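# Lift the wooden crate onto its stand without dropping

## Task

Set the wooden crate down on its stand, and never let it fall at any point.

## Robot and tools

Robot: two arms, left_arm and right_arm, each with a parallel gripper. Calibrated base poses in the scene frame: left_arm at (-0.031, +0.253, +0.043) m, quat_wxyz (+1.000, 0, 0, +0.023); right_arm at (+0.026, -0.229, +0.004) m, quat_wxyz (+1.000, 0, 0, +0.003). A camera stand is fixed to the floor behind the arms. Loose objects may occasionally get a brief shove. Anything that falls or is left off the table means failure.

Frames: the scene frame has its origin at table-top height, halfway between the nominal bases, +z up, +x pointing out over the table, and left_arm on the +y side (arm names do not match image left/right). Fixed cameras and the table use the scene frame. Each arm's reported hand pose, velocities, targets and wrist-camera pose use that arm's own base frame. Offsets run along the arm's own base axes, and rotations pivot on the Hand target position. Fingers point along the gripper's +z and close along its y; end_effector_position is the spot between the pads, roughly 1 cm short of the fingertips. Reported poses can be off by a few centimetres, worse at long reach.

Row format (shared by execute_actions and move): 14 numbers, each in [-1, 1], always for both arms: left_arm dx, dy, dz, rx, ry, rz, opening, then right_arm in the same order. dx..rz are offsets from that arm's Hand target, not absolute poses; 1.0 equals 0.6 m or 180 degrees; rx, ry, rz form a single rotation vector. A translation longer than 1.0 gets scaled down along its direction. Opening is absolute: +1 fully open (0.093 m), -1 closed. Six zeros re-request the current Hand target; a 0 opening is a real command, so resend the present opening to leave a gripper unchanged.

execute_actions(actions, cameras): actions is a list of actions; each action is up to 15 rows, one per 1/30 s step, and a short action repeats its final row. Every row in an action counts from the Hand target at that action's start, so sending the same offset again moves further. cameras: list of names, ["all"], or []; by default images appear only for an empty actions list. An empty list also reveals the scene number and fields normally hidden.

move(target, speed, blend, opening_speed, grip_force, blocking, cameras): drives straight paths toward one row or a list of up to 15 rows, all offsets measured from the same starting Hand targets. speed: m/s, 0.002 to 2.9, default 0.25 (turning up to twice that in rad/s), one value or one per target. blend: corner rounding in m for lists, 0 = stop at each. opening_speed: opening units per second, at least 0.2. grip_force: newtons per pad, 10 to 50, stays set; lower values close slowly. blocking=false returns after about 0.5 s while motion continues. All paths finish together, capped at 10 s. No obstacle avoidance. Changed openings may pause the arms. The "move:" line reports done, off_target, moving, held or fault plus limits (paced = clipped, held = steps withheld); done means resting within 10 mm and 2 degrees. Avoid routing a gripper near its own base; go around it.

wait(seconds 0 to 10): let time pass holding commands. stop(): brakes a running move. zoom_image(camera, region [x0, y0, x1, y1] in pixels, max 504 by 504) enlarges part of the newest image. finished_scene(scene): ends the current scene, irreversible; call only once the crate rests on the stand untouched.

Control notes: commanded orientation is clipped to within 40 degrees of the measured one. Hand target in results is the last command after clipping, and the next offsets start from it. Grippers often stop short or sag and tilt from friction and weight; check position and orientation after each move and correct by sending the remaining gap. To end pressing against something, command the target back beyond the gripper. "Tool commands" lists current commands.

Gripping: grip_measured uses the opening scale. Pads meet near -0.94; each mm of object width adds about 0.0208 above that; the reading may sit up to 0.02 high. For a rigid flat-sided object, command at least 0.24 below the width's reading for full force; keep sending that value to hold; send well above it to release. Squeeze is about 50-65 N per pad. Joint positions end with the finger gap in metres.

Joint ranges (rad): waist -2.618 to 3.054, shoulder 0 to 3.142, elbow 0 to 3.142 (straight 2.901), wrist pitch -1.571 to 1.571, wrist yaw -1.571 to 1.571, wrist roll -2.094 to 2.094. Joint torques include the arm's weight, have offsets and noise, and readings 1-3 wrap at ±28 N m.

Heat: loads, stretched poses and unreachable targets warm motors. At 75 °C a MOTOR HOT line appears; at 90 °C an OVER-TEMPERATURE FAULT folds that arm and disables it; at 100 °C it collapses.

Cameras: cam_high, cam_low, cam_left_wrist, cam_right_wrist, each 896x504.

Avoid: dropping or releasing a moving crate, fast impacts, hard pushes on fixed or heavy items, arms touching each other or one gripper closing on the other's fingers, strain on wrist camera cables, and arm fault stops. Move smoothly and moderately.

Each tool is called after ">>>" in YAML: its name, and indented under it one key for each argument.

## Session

>>> execute_actions:
  actions: []

Scene clock: 0.00 s.
left_arm: end_effector_position=(+0.2379, -0.0965, +0.2552) grip_measured=+1.000 end_effector_quat_wxyz=(+0.483, +0.170, +0.841, -0.175) | right_arm: end_effector_position=(+0.2057, +0.0933, +0.2735) grip_measured=+1.000 end_effector_quat_wxyz=(+0.483, -0.209, +0.829, +0.191)
Joint positions: left_arm=[-0.172 0.677 0.814 -0.66 0.328 0.036 0.093] | right_arm=[0.07 0.606 0.888 -0.831 -0.486 -0.148 0.093]
Joint velocities: within noise
Joint torques (N m): no reading
Motor temperatures (°C): left_arm=[27 31 33 37 25 28 26] | right_arm=[35 29 38 28 31 26 28]
Heat: left arm: 37 °C; right arm: 38 °C.
Hand target: left_arm +0.2395, -0.0970, +0.2647; +0.495, +0.172, +0.834, -0.175 | right_arm +0.2060, +0.0933, +0.2774; +0.487, -0.210, +0.826, +0.191
Tool commands: left_gripper/opening=+1.0 right_gripper/opening=+1.0

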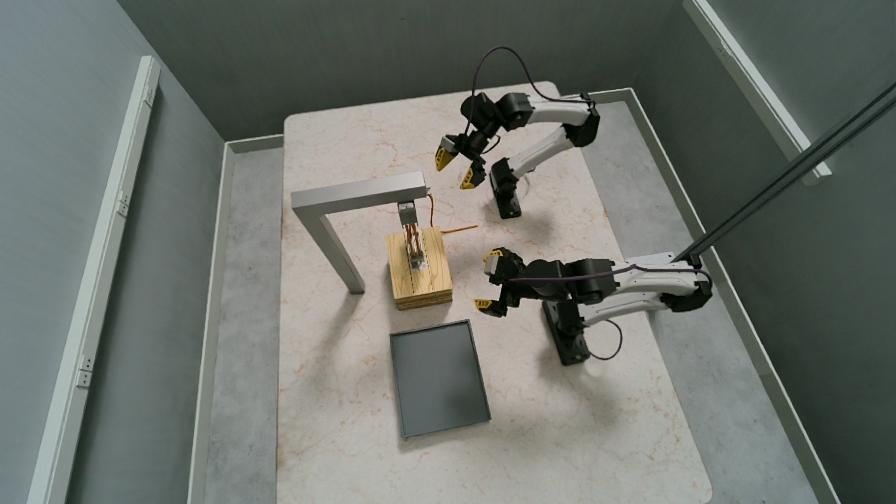

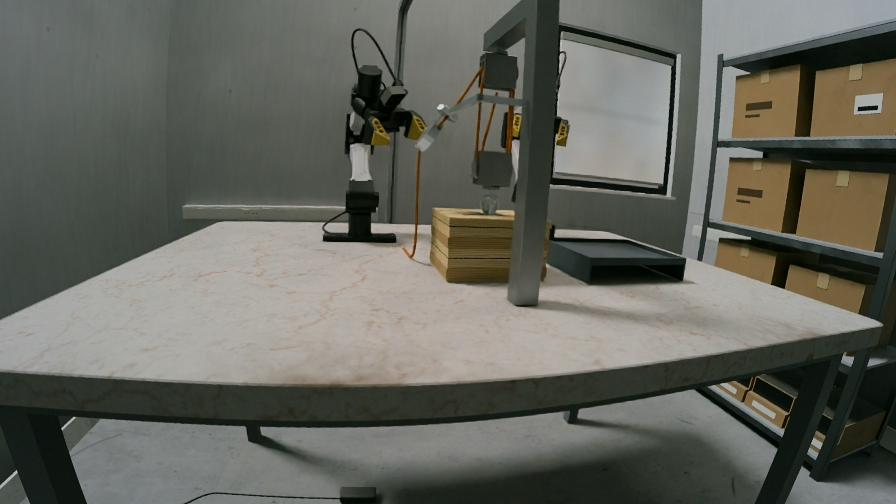

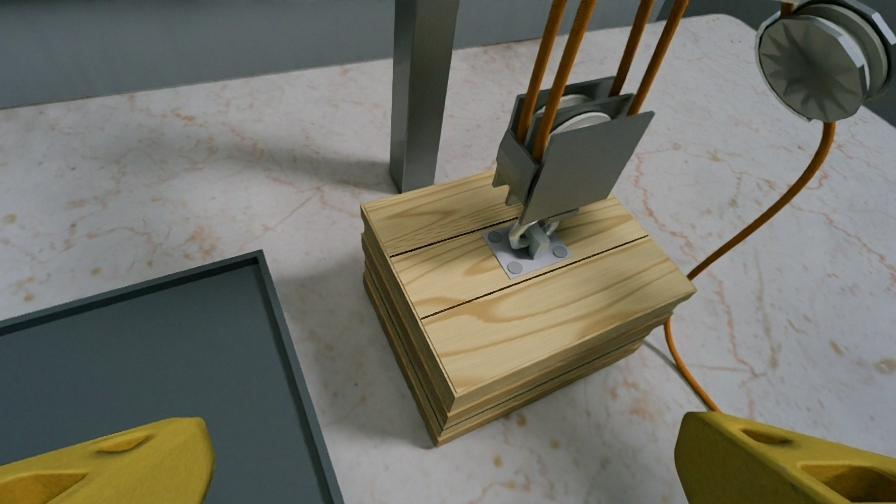

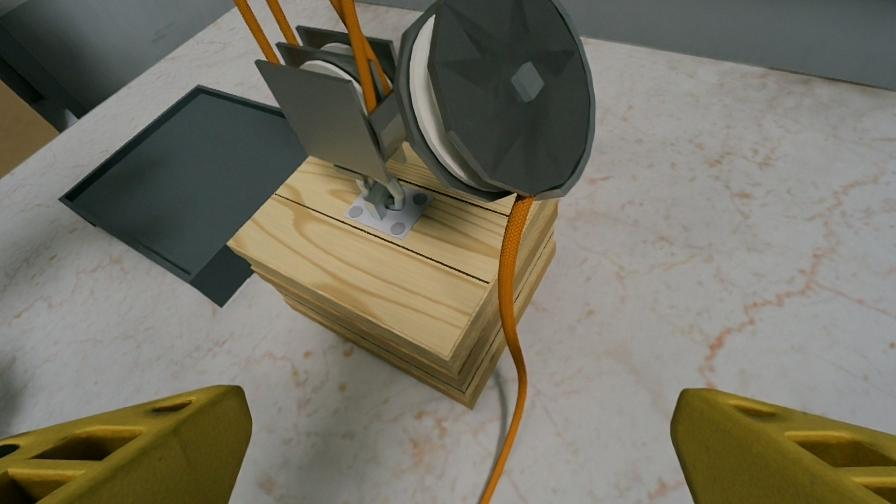

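>>> move:
  target: [0.184,0.453,-0.225,0.0685,0.1166,0.1436,1,-0.013,-0.011,-0.129,0.042,-0.1485,-0.0484,1]
  cameras: ["all"]

Scene clock: 8.00 s.
left_arm: end_effector_position=(+0.3393, +0.1649, +0.1171) grip_measured=+1.000 end_effector_quat_wxyz=(+0.323, -0.008, +0.946, -0.018) | right_arm: end_effector_position=(+0.1969, +0.0897, +0.1968) grip_measured=+1.000 end_effector_quat_wxyz=(+0.632, -0.179, +0.735, +0.167)
Joint positions: left_arm=[0.623 1.528 1.032 -0.53 0.391 0.495 0.093] | right_arm=[0.2 -0.001 0.251 -0.404 -0.294 -0.024 0.093]
Joint torques (N m): left_arm=[0.1 -5.61 9.61 1.84 0.1 0.08] | right_arm=[-0.79 1.39 5.49 2.34 0.12 -0.1]
Heat: left arm: 40 °C; right arm: 39 °C.
Hand target: left_arm +0.3499, +0.1748, +0.1298; +0.342, -0.001, +0.940, +0.001 | right_arm +0.1982, +0.0867, +0.2001; +0.690, -0.153, +0.690, +0.153
Off the commanded pose: left_arm 0.019 m, 3 deg | right_arm 0.005 m, 9 deg.
joint sent to its limit (right arm) — joint 2 (shoulder), lower limit. The joint targets are off in orientation, not in position.
move: off_target (left_arm, right_arm)

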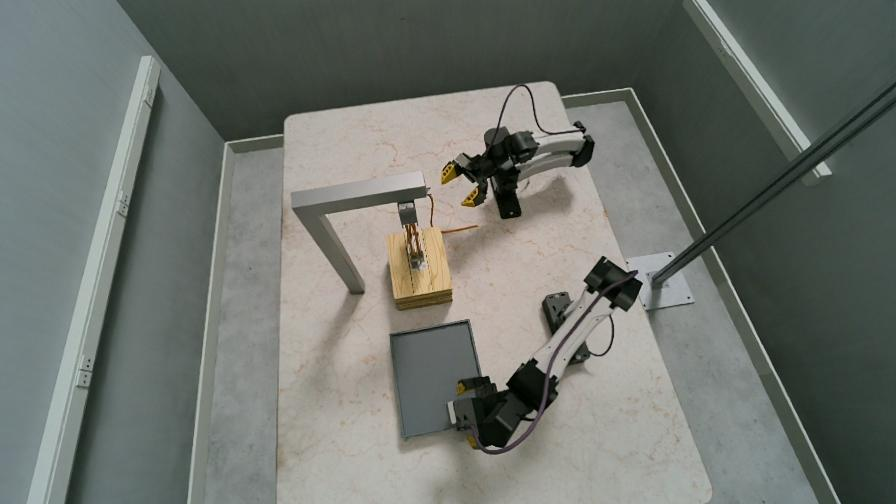

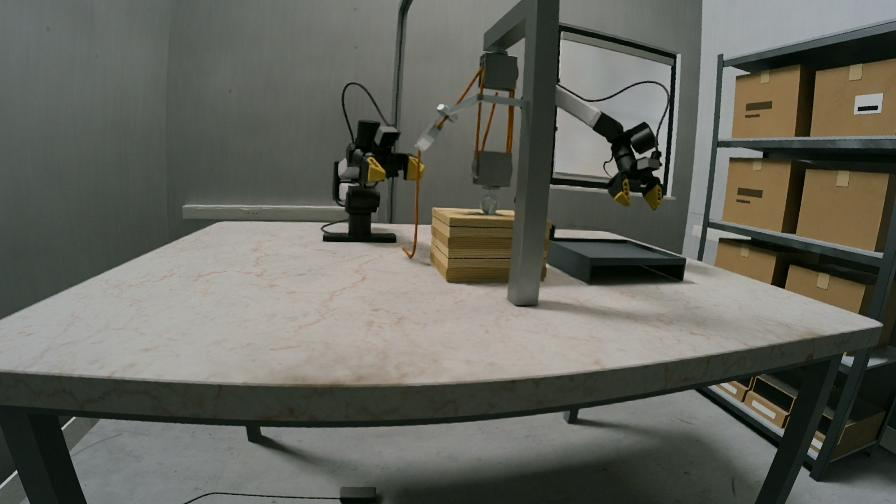

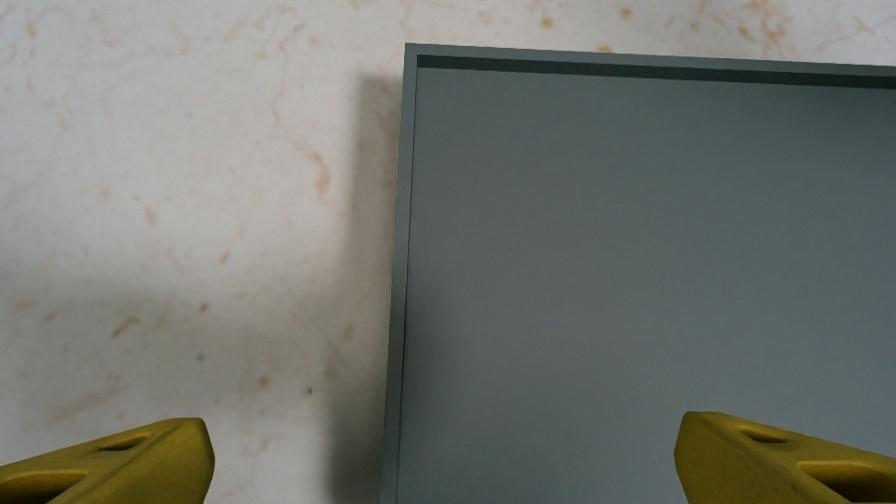

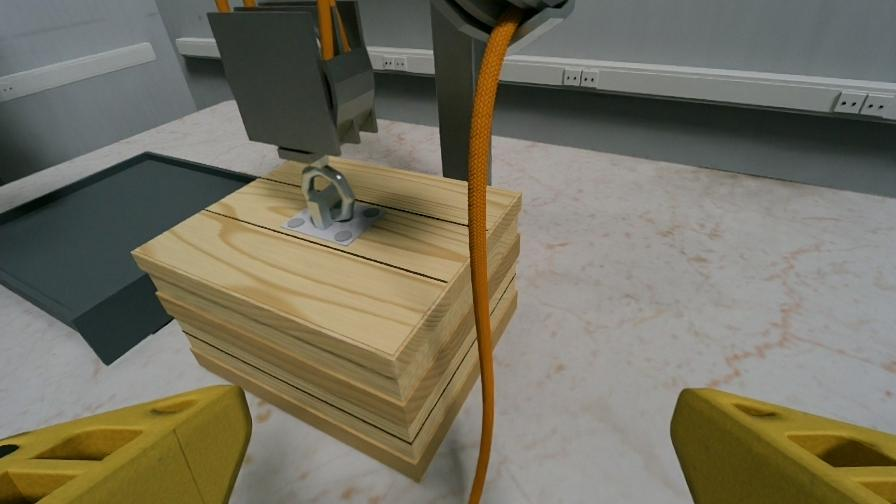

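>>> move:
  target:
    - [0,0.008,-0.18,0,0,0,1,0.146,0.06,-0.053,0,0,0,1]
    - [0,0.008,-0.18,0,0,0,1,0.146,0.06,-0.053,0,0,0,-1]
  cameras: ["all"]
  speed: 0.1
  opening_speed: 1.2

Scene clock: 30.97 s.
left_arm: end_effector_position=(+0.3471, +0.1751, +0.0206) grip_measured=+1.000 end_effector_quat_wxyz=(+0.334, -0.004, +0.943, -0.007) | right_arm: end_effector_position=(+0.2864, +0.1233, +0.1688) grip_measured=-0.946 end_effector_quat_wxyz=(+0.688, -0.158, +0.692, +0.154)
Joint positions: left_arm=[0.633 1.738 0.811 -0.071 0.39 0.508 0.093] | right_arm=[0.362 1.016 0.05 0.958 -0.082 -0.005 0]
Joint torques (N m): left_arm=[0.43 -6.32 5.71 1.9 0.19 0.07] | right_arm=[0.31 -0.62 4.96 2.34 0.19 0.04]
Motor temperatures (°C): left_arm=[27 32 39 41 25 28 26] | right_arm=[35 29 40 34 31 26 28]
Heat: left arm: 41 °C; right arm: 40 °C.
Hand target: left_arm +0.3499, +0.1797, +0.0218; +0.342, -0.001, +0.940, +0.001 | right_arm +0.2858, +0.1228, +0.1683; +0.690, -0.153, +0.691, +0.153
Off the commanded pose: left_arm 0.005 m, 1 deg | right_arm 0.001 m, 1 deg.
move: done

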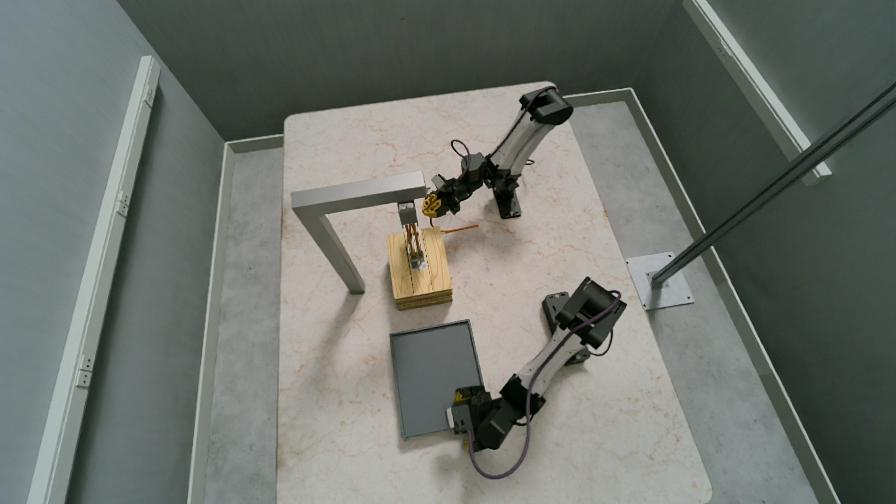

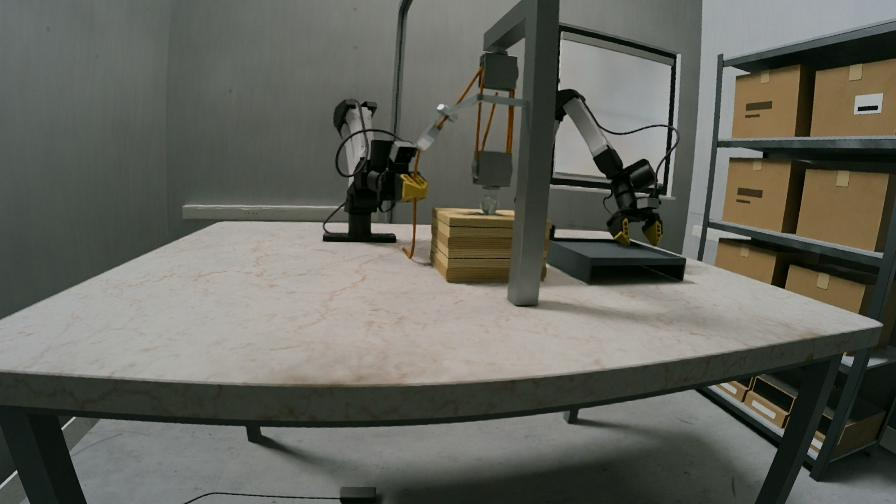

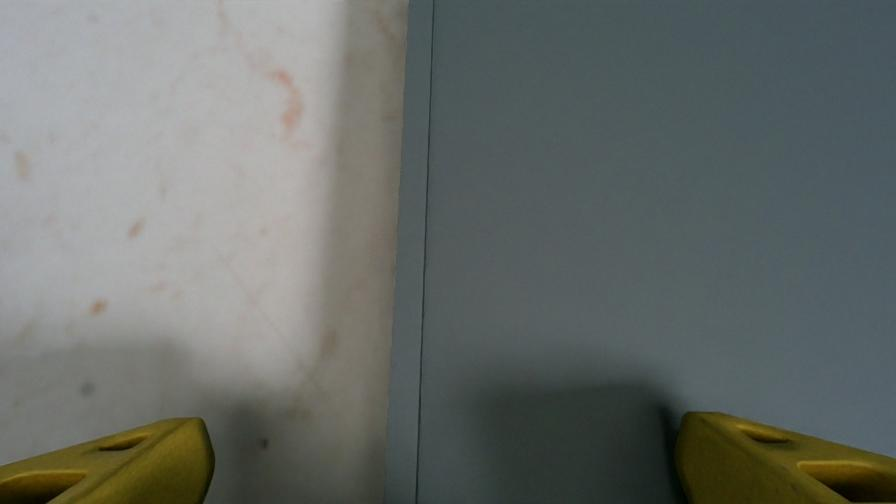

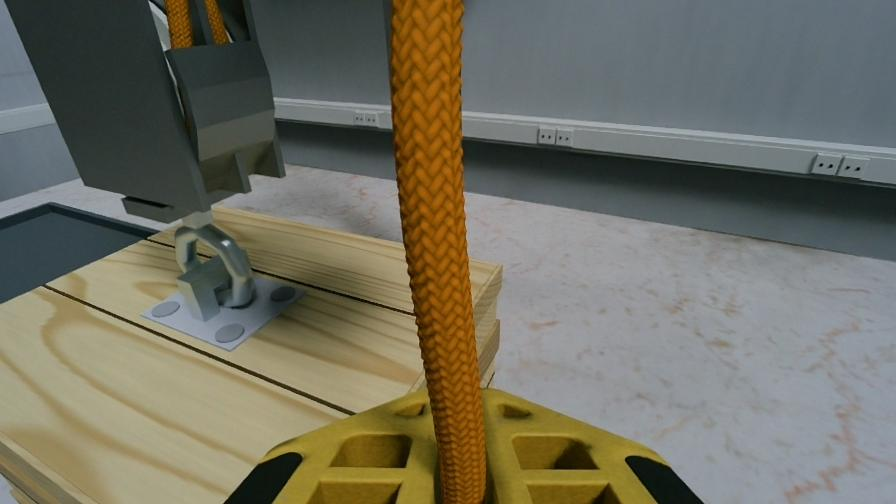

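>>> move:
  target:
    - [0,0.012,-0.008,0,0,0,-1,0.06,-0.2,-0.01,0,0,-0.045,-1]
    - [0,0.012,-0.008,0,0,0,-1,0.057,-0.505,0.036,0,0,-0.045,-1]
    - [0,0.012,-0.008,0,0,0,-1,-0.19,-0.755,0.053,0,0,-0.045,-1]
    - [0,0.012,-0.008,0,0,0,-1,-0.255,-0.93,0.083,0,0,-0.045,-1]
  cameras: ["all"]
  speed: 0.12
  blend: [0.05,0.05,0.05,0]
  opening_speed: 1.0

Scene clock: 41.20 s.
left_arm: end_effector_position=(+0.3465, +0.1817, +0.0157) grip_measured=-0.935 end_effector_quat_wxyz=(+0.338, +0.008, +0.941, -0.002) | right_arm: end_effector_position=(+0.1814, -0.3933, +0.2289) grip_measured=-0.958 end_effector_quat_wxyz=(+0.710, -0.046, +0.702, -0.034)
Joint positions: left_arm=[0.654 1.763 0.811 -0.045 0.406 0.55 0] | right_arm=[-1.538 2.04 1.109 1.488 -1.553 0.445 0]
Joint torques (N m): left_arm=[0.27 -6.2 6.61 1.72 0.16 -0.19] | right_arm=[-10.02 -4.1 9.76 0.47 0.35 0.5]
Heat: left arm: 41 °C; right arm: 41 °C.
Hand target: left_arm +0.3499, +0.1868, +0.0170; +0.342, -0.001, +0.940, +0.001 | right_arm +0.1327, -0.4353, +0.2181; +0.699, -0.104, +0.700, +0.104
Off the commanded pose: left_arm 0.006 m, 1 deg | right_arm 0.065 m, 17 deg.
joint sent to its limit (right arm) — joint 5 (wrist yaw), lower limit. The joint targets are off in position and orientation.
move: off_target (right_arm); blend cut to 0 m at target 1

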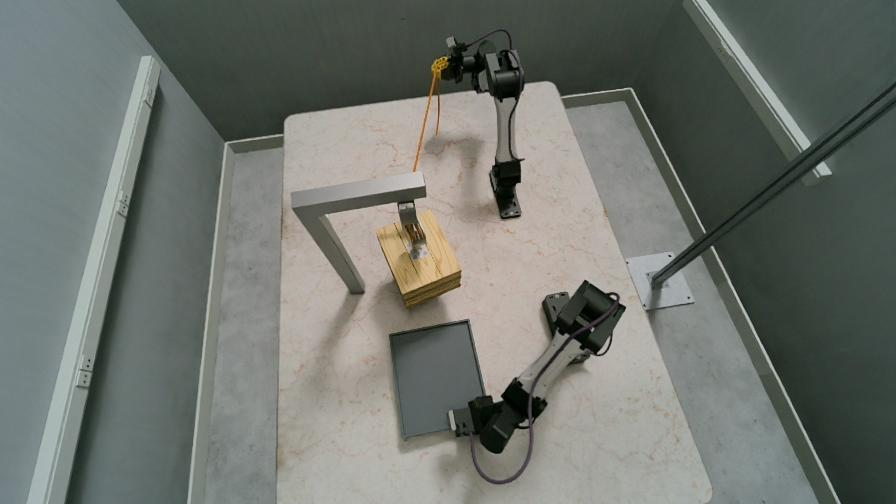

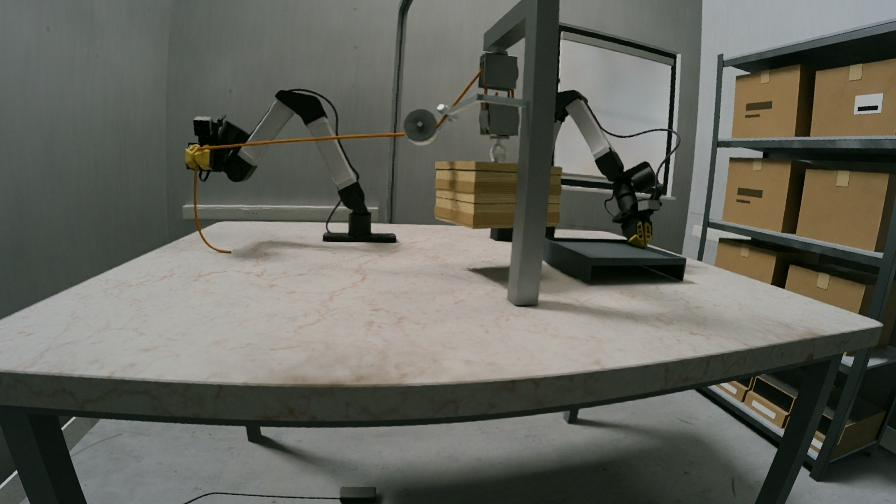

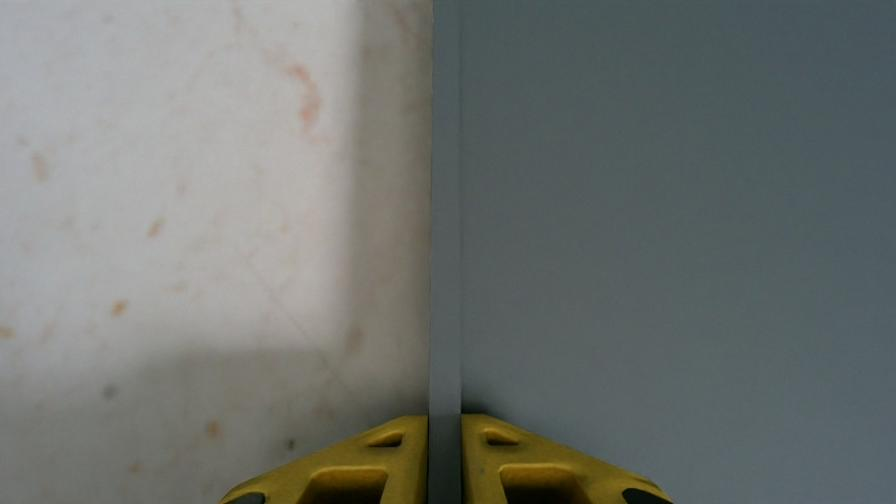

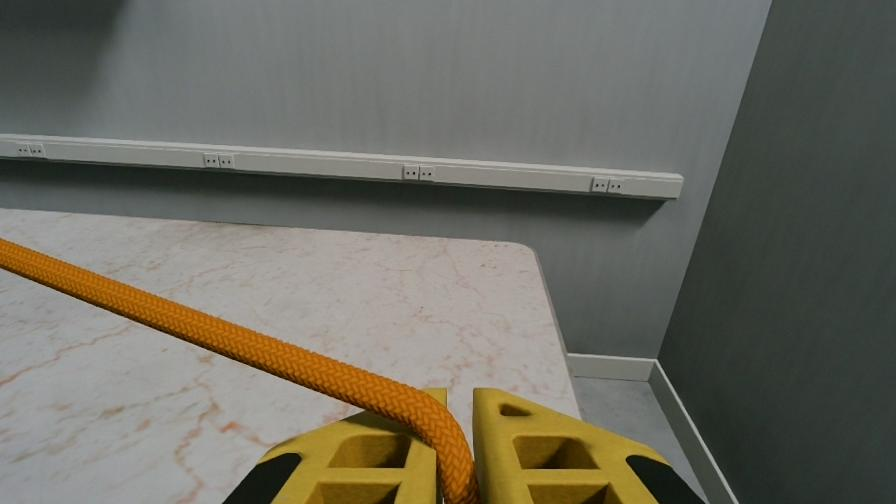

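>>> move:
  target:
    - [-0.013,-0.465,0,0,0,0.039,-1,0,0,0,0,0,0,-1]
  cameras: ["cam_high","cam_low"]
  speed: 0.09

>>> zoom_image:
  camera: "cam_high"
  region: [360, 205, 500, 345]

Scene clock: 48.03 s.
left_arm: end_effector_position=(+0.3382, -0.0835, +0.0150) grip_measured=-0.935 end_effector_quat_wxyz=(+0.341, -0.064, +0.937, +0.030) | right_arm: end_effector_position=(+0.1810, -0.3939, +0.2299) grip_measured=-0.958 end_effector_quat_wxyz=(+0.710, -0.044, +0.702, -0.033)
Joint positions: left_arm=[-0.41 1.592 0.595 0.044 -0.352 -0.433 0] | right_arm=[-1.539 2.04 1.112 1.489 -1.553 0.453 0]
Joint torques (N m): left_arm=[-1.48 -4.48 7.5 1.57 -0.13 -0.05] | right_arm=[-9.89 -3.88 9.68 0.54 0.35 0.51]
Heat: left arm: 40 °C; right arm: 43 °C.
Hand target: left_arm +0.3420, -0.0921, +0.0169; +0.341, -0.058, +0.938, +0.022 | right_arm +0.1328, -0.4352, +0.2181; +0.699, -0.104, +0.700, +0.104
Off the commanded pose: left_arm 0.010 m, 1 deg | right_arm 0.065 m, 17 deg.
joint sent to its limit (right arm) — joint 5 (wrist yaw), lower limit. The joint targets are off in position and orientation.
move: off_target (right_arm)
Images, in order (width x height): cam_high 896x504, cam_low 896x504.

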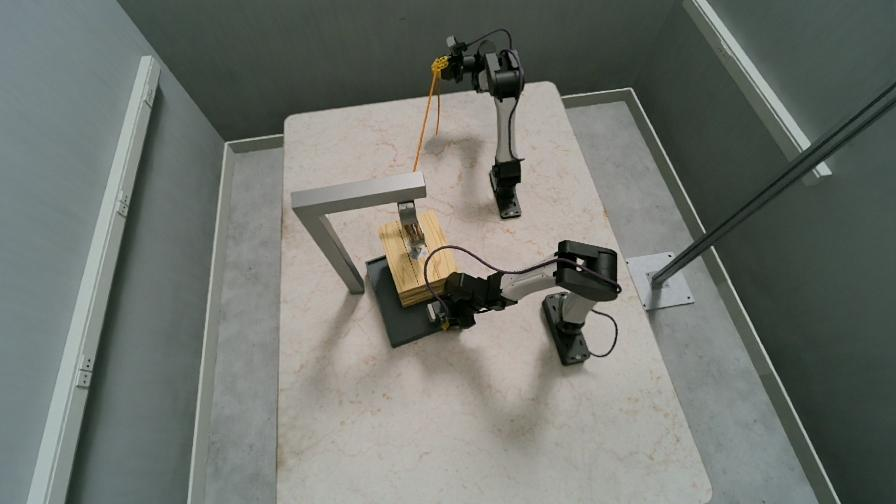

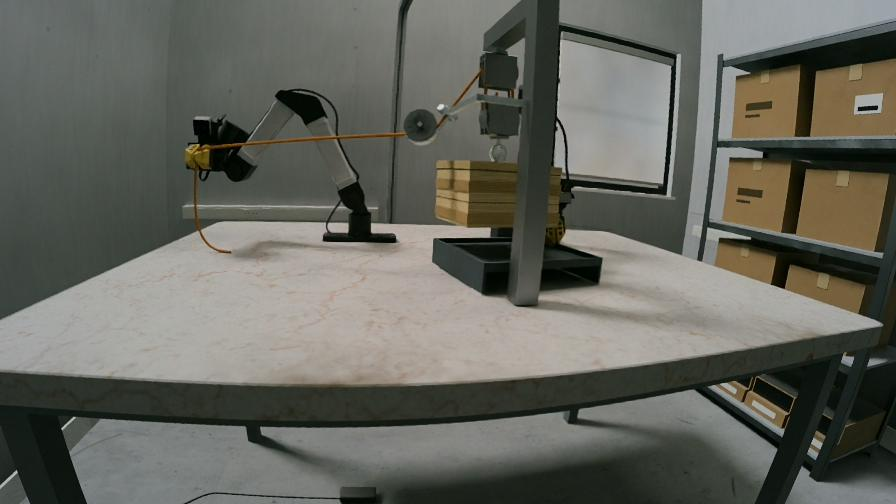

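Scaled by 3.600 from the camera's 896x504 image, which has a finer 1280x720 frame.

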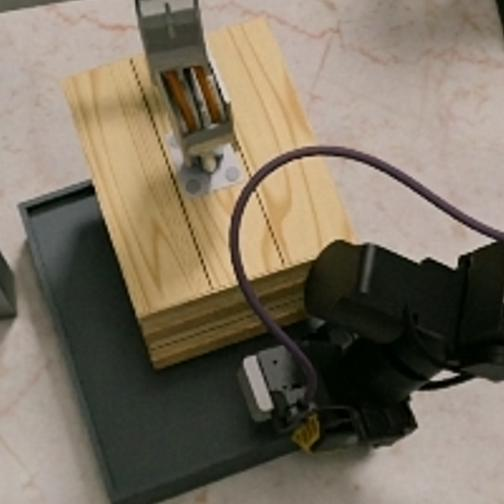

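>>> move:
  target:
    - [-0.045,0,0,0,0,-0.012,-1,0,0,0,0,0,0,-1]
  cameras: ["cam_high"]
  speed: 0.06

>>> zoom_image:
  camera: "cam_high"
  region: [360, 205, 500, 345]

Scene clock: 50.30 s.
left_arm: end_effector_position=(+0.3200, -0.0860, +0.0148) grip_measured=-0.935 end_effector_quat_wxyz=(+0.344, -0.059, +0.937, +0.023) | right_arm: end_effector_position=(+0.1810, -0.3939, +0.2299) grip_measured=-0.958 end_effector_quat_wxyz=(+0.710, -0.044, +0.702, -0.033)
Joint positions: left_arm=[-0.441 1.527 0.527 0.049 -0.356 -0.452 0] | right_arm=[-1.539 2.04 1.112 1.489 -1.553 0.453 0]
Joint torques (N m): left_arm=[-1.52 -7.04 4.81 1.57 -0.07 0.2] | right_arm=[-9.89 -3.86 9.66 0.54 0.35 0.51]
Heat: left arm: 40 °C; right arm: 43 °C.
Hand target: left_arm +0.3151, -0.0921, +0.0170; +0.342, -0.040, +0.939, +0.015 | right_arm +0.1328, -0.4352, +0.2181; +0.699, -0.104, +0.700, +0.104
Off the commanded pose: left_arm 0.008 m, 2 deg | right_arm 0.065 m, 17 deg.
joint sent to its limit (right arm) — joint 5 (wrist yaw), lower limit. The joint targets are off in position and orientation.
move: off_target (right_arm)
Images, in order (width x height): cam_high 896x504.

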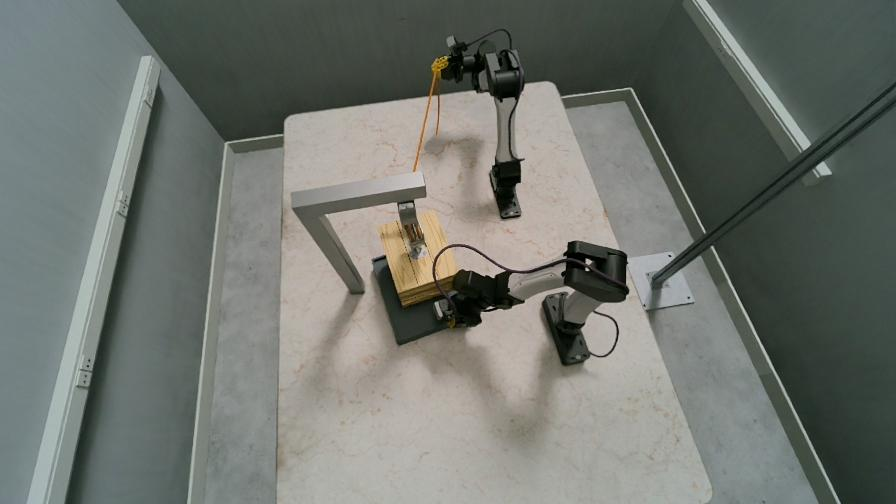

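Scaled by 3.600 from the camera's 896x504 image, which has a finer 1280x720 frame.

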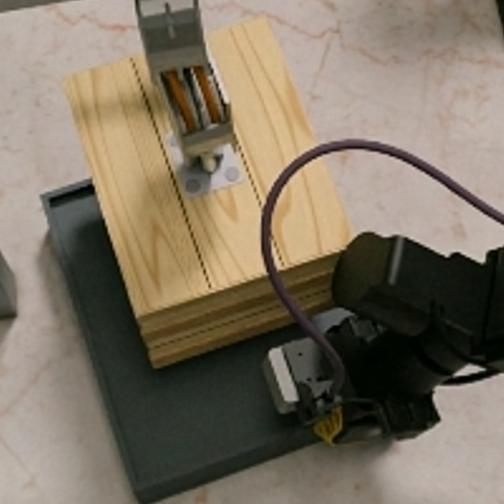

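>>> move:
  target:
    - [0.004,0.012,0,0,0,0,-0.4,0,0,0,0,0,0,-1]
    - [-0.13,0.02,0.13,0,0,0,-0.4,0,0,0,0,0,0,-1]
    - [-0.183,0.0,0.1,0.013,-0.213,0.013,0.5,0,0,0,0,0,0,-1]
    - [-0.183,-0.003,-0.03,0.013,-0.213,0.013,0.5,0,0,0,0,0,0,-1]
  cameras: ["cam_high","cam_left_wrist"]
  speed: [0.1,0.15,0.2,0.12]

>>> zoom_image:
  camera: "cam_high"
  region: [360, 205, 500, 345]

Scene clock: 60.93 s.
left_arm: end_effector_position=(+0.2046, -0.0942, -0.0070) grip_measured=+0.497 end_effector_quat_wxyz=(+0.619, -0.055, +0.782, +0.046) | right_arm: end_effector_position=(+0.1810, -0.3939, +0.2299) grip_measured=-0.958 end_effector_quat_wxyz=(+0.710, -0.044, +0.702, -0.033)
Joint positions: left_arm=[-1.225 2.289 -0.001 1.42 -1.265 -0.842 0.069] | right_arm=[-1.539 2.04 1.112 1.489 -1.553 0.453 0]
Joint torques (N m): left_arm=[-0.58 -3.81 -2.14 2.05 -0.78 0.08] | right_arm=[-9.89 -3.86 9.68 0.54 0.35 0.51]
Motor temperatures (°C): left_arm=[27 33 39 40 26 28 27] | right_arm=[41 30 45 31 31 26 30]
Heat: left arm: 40 °C; right arm: 45 °C.
Hand target: left_arm +0.2053, -0.0939, -0.0011; +0.631, -0.055, +0.773, +0.027 | right_arm +0.1328, -0.4352, +0.2181; +0.699, -0.104, +0.700, +0.104
Off the commanded pose: left_arm 0.006 m, 3 deg | right_arm 0.065 m, 17 deg.
joint sent to its limit (left arm) — joint 3 (elbow), lower limit, where the elbow is as bent as it goes. The joint targets still meet the commanded pose.
joint sent to its limit (right arm) — joint 5 (wrist yaw), lower limit. The joint targets are off in position and orientation.
move: off_target (left_arm, right_arm)
Images, in order (width x height): cam_high 896x504, cam_left_wrist 896x504.

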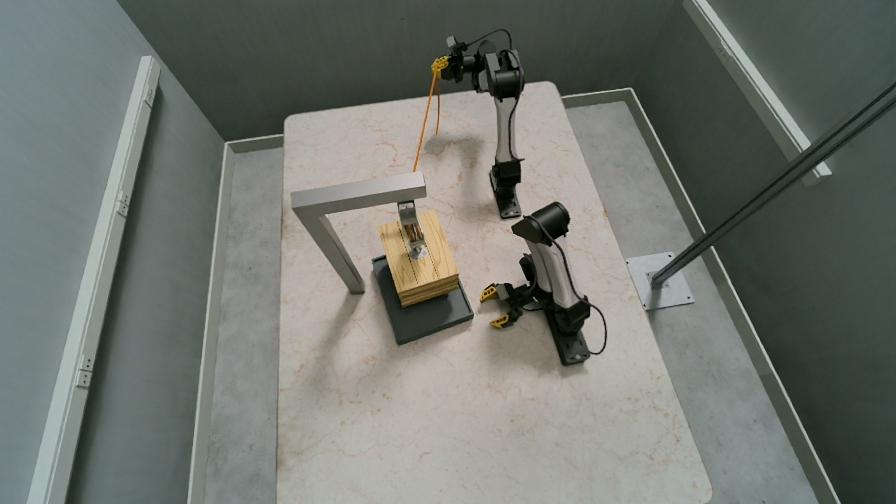

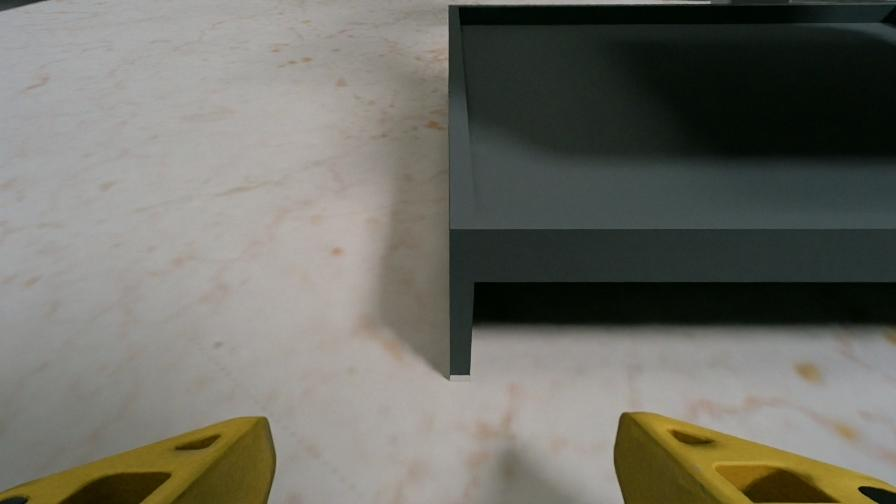

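Scaled by 3.600 from the camera's 896x504 image, which has a finer 1280x720 frame.

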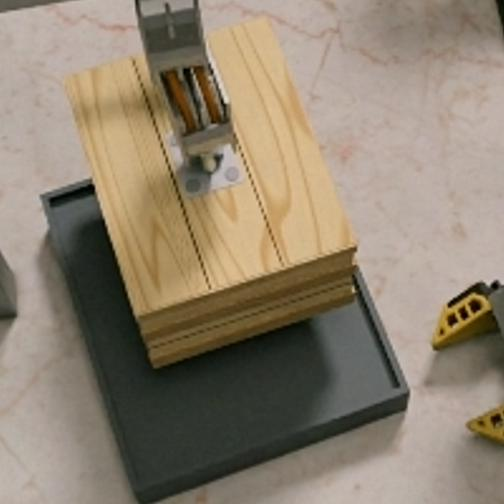

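>>> move:
  target:
    - [0.05,0.003,-0.026,0,0,0,0.5,0,0,0,0,0,0,-1]
    - [0.098,0.008,-0.032,0,0,0,0.5,0,0,0,0,0,0,-1]
    - [0.098,0.008,-0.032,0,0,0,-1,0,0,0,0,0,0,-1]
  cameras: ["cam_high","cam_left_wrist"]
  speed: 0.07
  opening_speed: 1.0

Scene clock: 68.10 s.
left_arm: end_effector_position=(+0.2603, -0.0944, -0.0294) grip_measured=-0.904 end_effector_quat_wxyz=(+0.568, -0.084, +0.816, +0.066) | right_arm: end_effector_position=(+0.1810, -0.3939, +0.2299) grip_measured=-0.958 end_effector_quat_wxyz=(+0.710, -0.044, +0.702, -0.033)
Joint positions: left_arm=[-0.881 2.279 0.135 1.462 -0.989 -0.584 0.002] | right_arm=[-1.539 2.04 1.112 1.489 -1.553 0.453 0]
Joint torques (N m): left_arm=[1.72 -3.9 -1.5 2.83 -0.57 0.46] | right_arm=[-9.91 -3.86 9.66 0.53 0.35 0.51]
Heat: left arm: 43 °C; right arm: 47 °C.
Hand target: left_arm +0.2641, -0.0892, -0.0203; +0.631, -0.055, +0.773, +0.027 | right_arm +0.1328, -0.4352, +0.2181; +0.699, -0.104, +0.700, +0.104
Off the commanded pose: left_arm 0.011 m, 10 deg | right_arm 0.065 m, 17 deg.
joint sent to its limit (left arm) — joint 4 (wrist pitch), upper limit. The joint targets are off in orientation, not in position.
joint sent to its limit (right arm) — joint 5 (wrist yaw), lower limit. The joint targets are off in position and orientation.
move: off_target (left_arm, right_arm); target 3's new opening was sent with left_arm's hand 0.018 m and 11 deg from that target
Images, in order (width x height): cam_high 896x504, cam_left_wrist 896x504.

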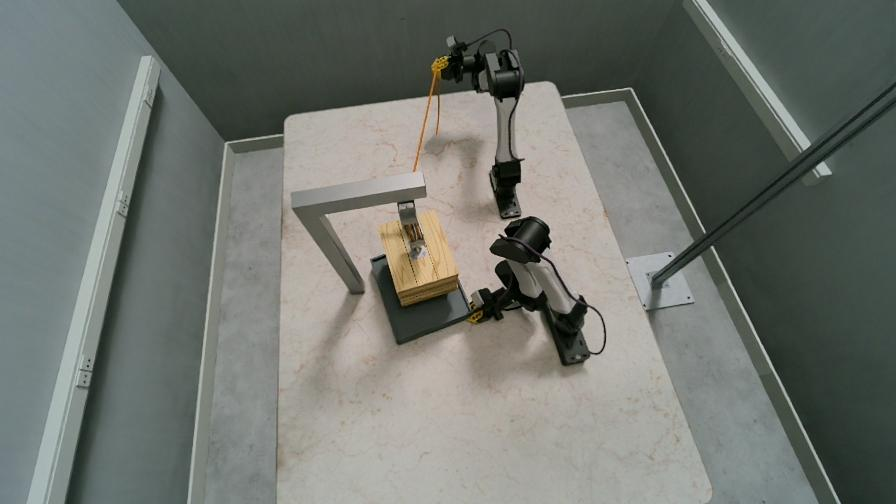

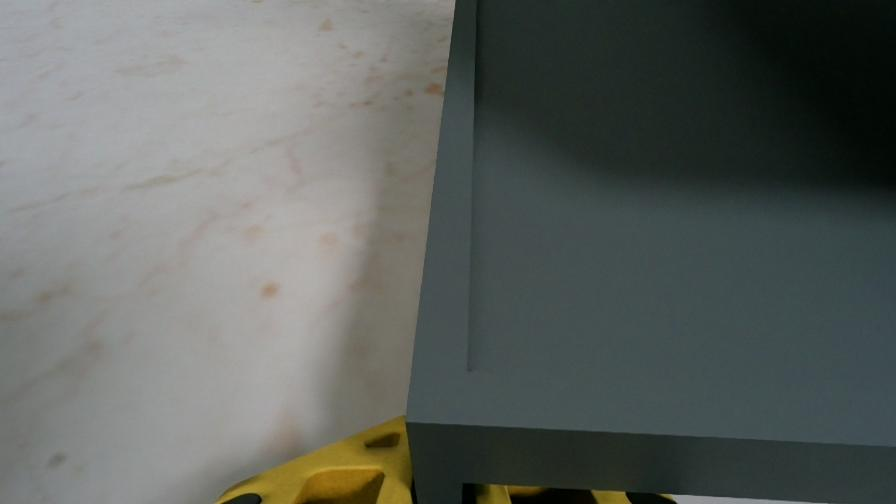

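>>> move:
  target:
    - [0.0,-0.01,0.01,0,0,0,-1,0,0,0,0,0,0,-1]
    - [0.013,-0.118,0.008,0,0,-0.03,-1,0,0,0,0,0,0,-1]
  cameras: ["cam_high","cam_left_wrist"]
  speed: 0.06

>>> zoom_image:
  camera: "cam_high"
  region: [360, 205, 480, 335]

Scene clock: 72.83 s.
left_arm: end_effector_position=(+0.2680, -0.1422, -0.0244) grip_measured=-0.932 end_effector_quat_wxyz=(+0.595, -0.043, +0.801, +0.045) | right_arm: end_effector_position=(+0.1810, -0.3939, +0.2299) grip_measured=-0.958 end_effector_quat_wxyz=(+0.710, -0.044, +0.702, -0.033)
Joint positions: left_arm=[-0.986 2.301 0.243 1.461 -1.035 -0.507 0] | right_arm=[-1.539 2.04 1.112 1.489 -1.553 0.453 0]
Joint torques (N m): left_arm=[-1.88 -4.97 1.4 2.9 -0.13 0.54] | right_arm=[-9.91 -3.86 9.66 0.54 0.35 0.51]
Heat: left arm: 44 °C; right arm: 47 °C.
Hand target: left_arm +0.2718, -0.1599, -0.0155; +0.632, -0.019, +0.775, -0.003 | right_arm +0.1328, -0.4352, +0.2181; +0.699, -0.104, +0.700, +0.104
Off the commanded pose: left_arm 0.020 m, 8 deg | right_arm 0.065 m, 17 deg.
joint sent to its limit (left arm) — joint 4 (wrist pitch), upper limit. The joint targets are off in orientation, not in position.
joint sent to its limit (right arm) — joint 5 (wrist yaw), lower limit. The joint targets are off in position and orientation.
move: off_target (left_arm, right_arm)
Images, in order (width x height): cam_high 896x504, cam_left_wrist 896x504.

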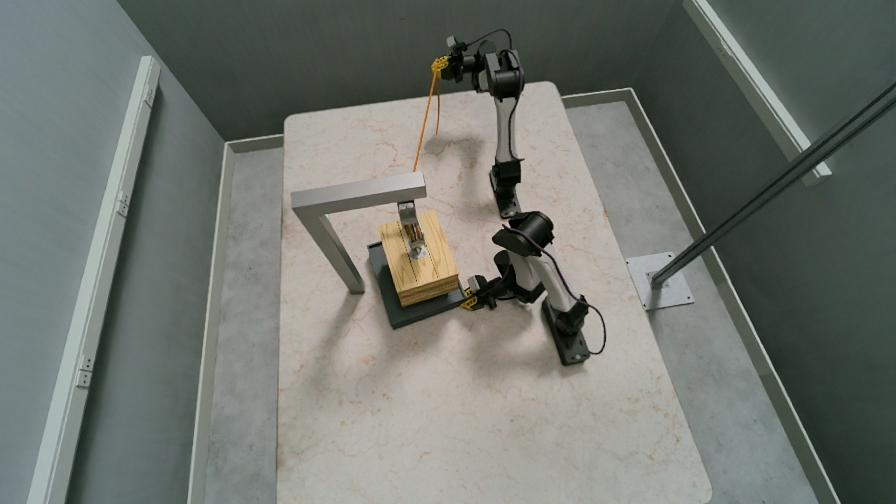

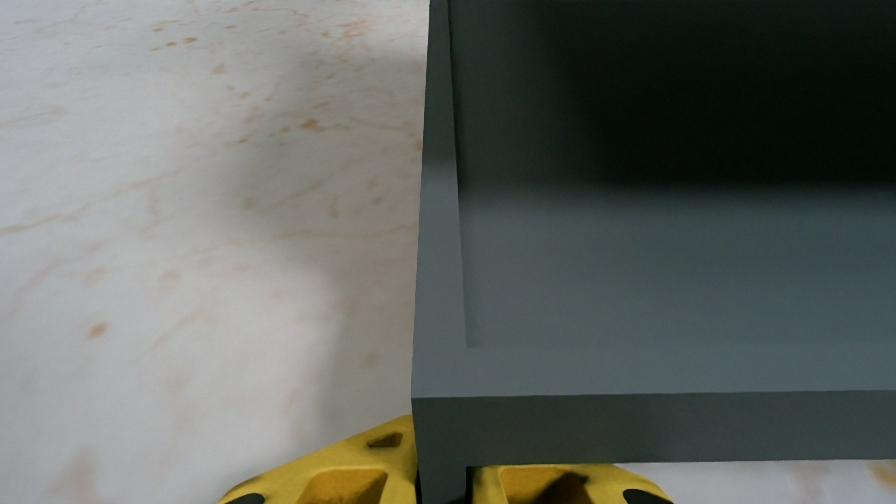

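Scaled by 3.877 from the camera's 896x504 image, which has a finer 1280x720 frame.

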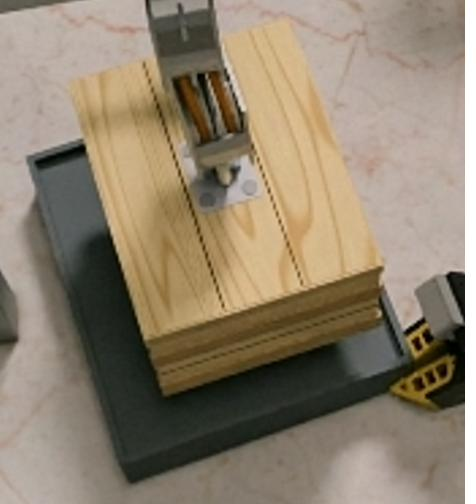

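>>> move:
  target:
    - [-0.013,-0.035,0.0,0,0,-0.012,-1,0,0,0,0,0,0,-1]
  cameras: ["cam_high","cam_left_wrist"]
  speed: 0.05

>>> zoom_image:
  camera: "cam_high"
  region: [360, 205, 480, 335]

Scene clock: 75.53 s.
left_arm: end_effector_position=(+0.2627, -0.1622, -0.0231) grip_measured=-0.932 end_effector_quat_wxyz=(+0.604, -0.023, +0.796, +0.033) | right_arm: end_effector_position=(+0.1810, -0.3939, +0.2299) grip_measured=-0.958 end_effector_quat_wxyz=(+0.710, -0.044, +0.702, -0.033)
Joint positions: left_arm=[-1.049 2.312 0.271 1.46 -1.061 -0.494 0] | right_arm=[-1.539 2.04 1.112 1.489 -1.553 0.453 0]
Joint torques (N m): left_arm=[-2.28 -4.88 1.42 2.9 -0.08 0.43] | right_arm=[-9.88 -3.88 9.68 0.54 0.35 0.51]
Motor temperatures (°C): left_arm=[28 33 37 45 26 28 27] | right_arm=[43 30 48 30 31 27 30]
Heat: left arm: 45 °C; right arm: 48 °C.
Hand target: left_arm +0.2641, -0.1809, -0.0155; +0.632, -0.004, +0.775, -0.015 | right_arm +0.1328, -0.4352, +0.2181; +0.699, -0.104, +0.700, +0.104
Off the commanded pose: left_arm 0.020 m, 7 deg | right_arm 0.065 m, 17 deg.
joint sent to its limit (left arm) — joint 4 (wrist pitch), upper limit. The joint targets are off in orientation, not in position.
joint sent to its limit (right arm) — joint 5 (wrist yaw), lower limit. The joint targets are off in position and orientation.
move: off_target (left_arm, right_arm)
Images, in order (width x height): cam_high 896x504, cam_left_wrist 896x504.

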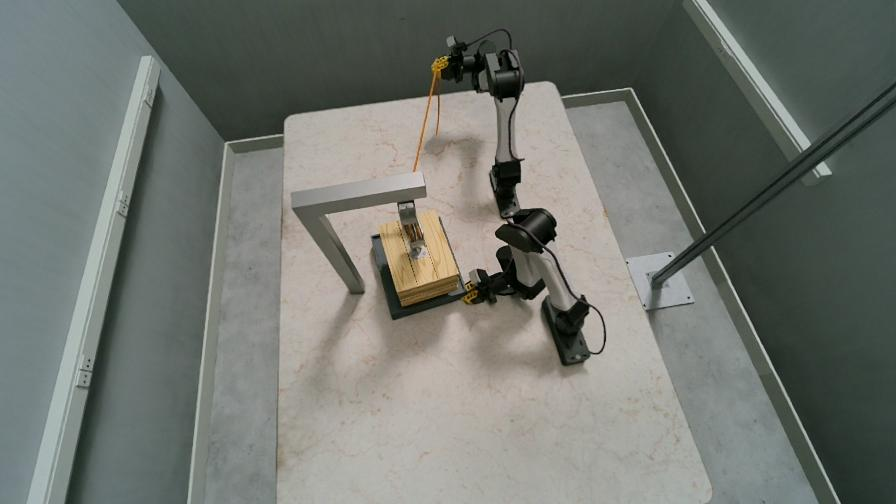

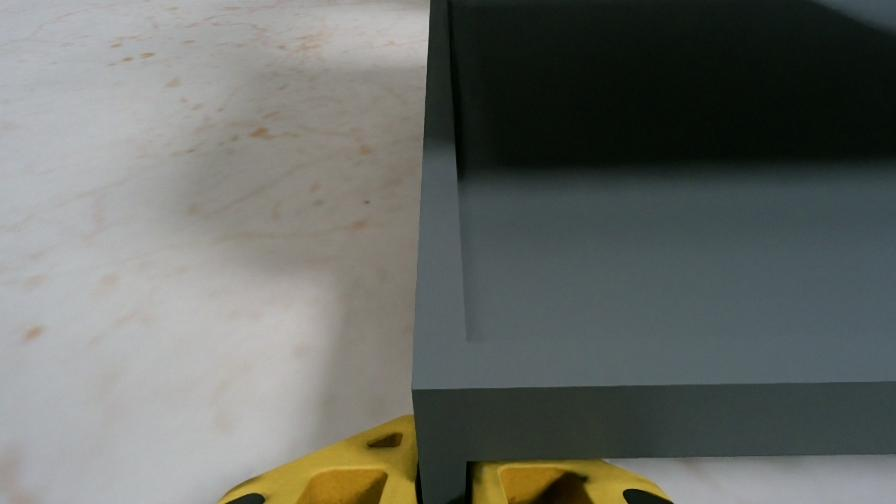

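Scaled by 3.877 from the camera's 896x504 image, which has a finer 1280x720 frame.

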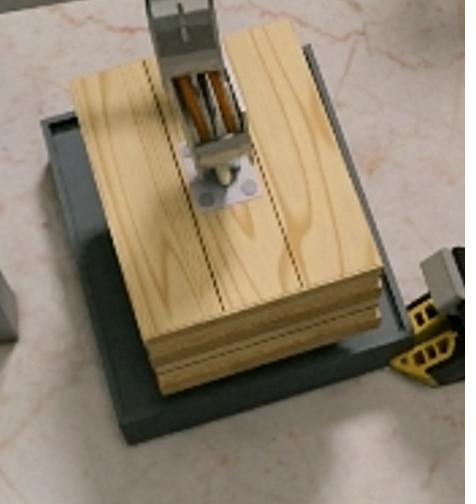

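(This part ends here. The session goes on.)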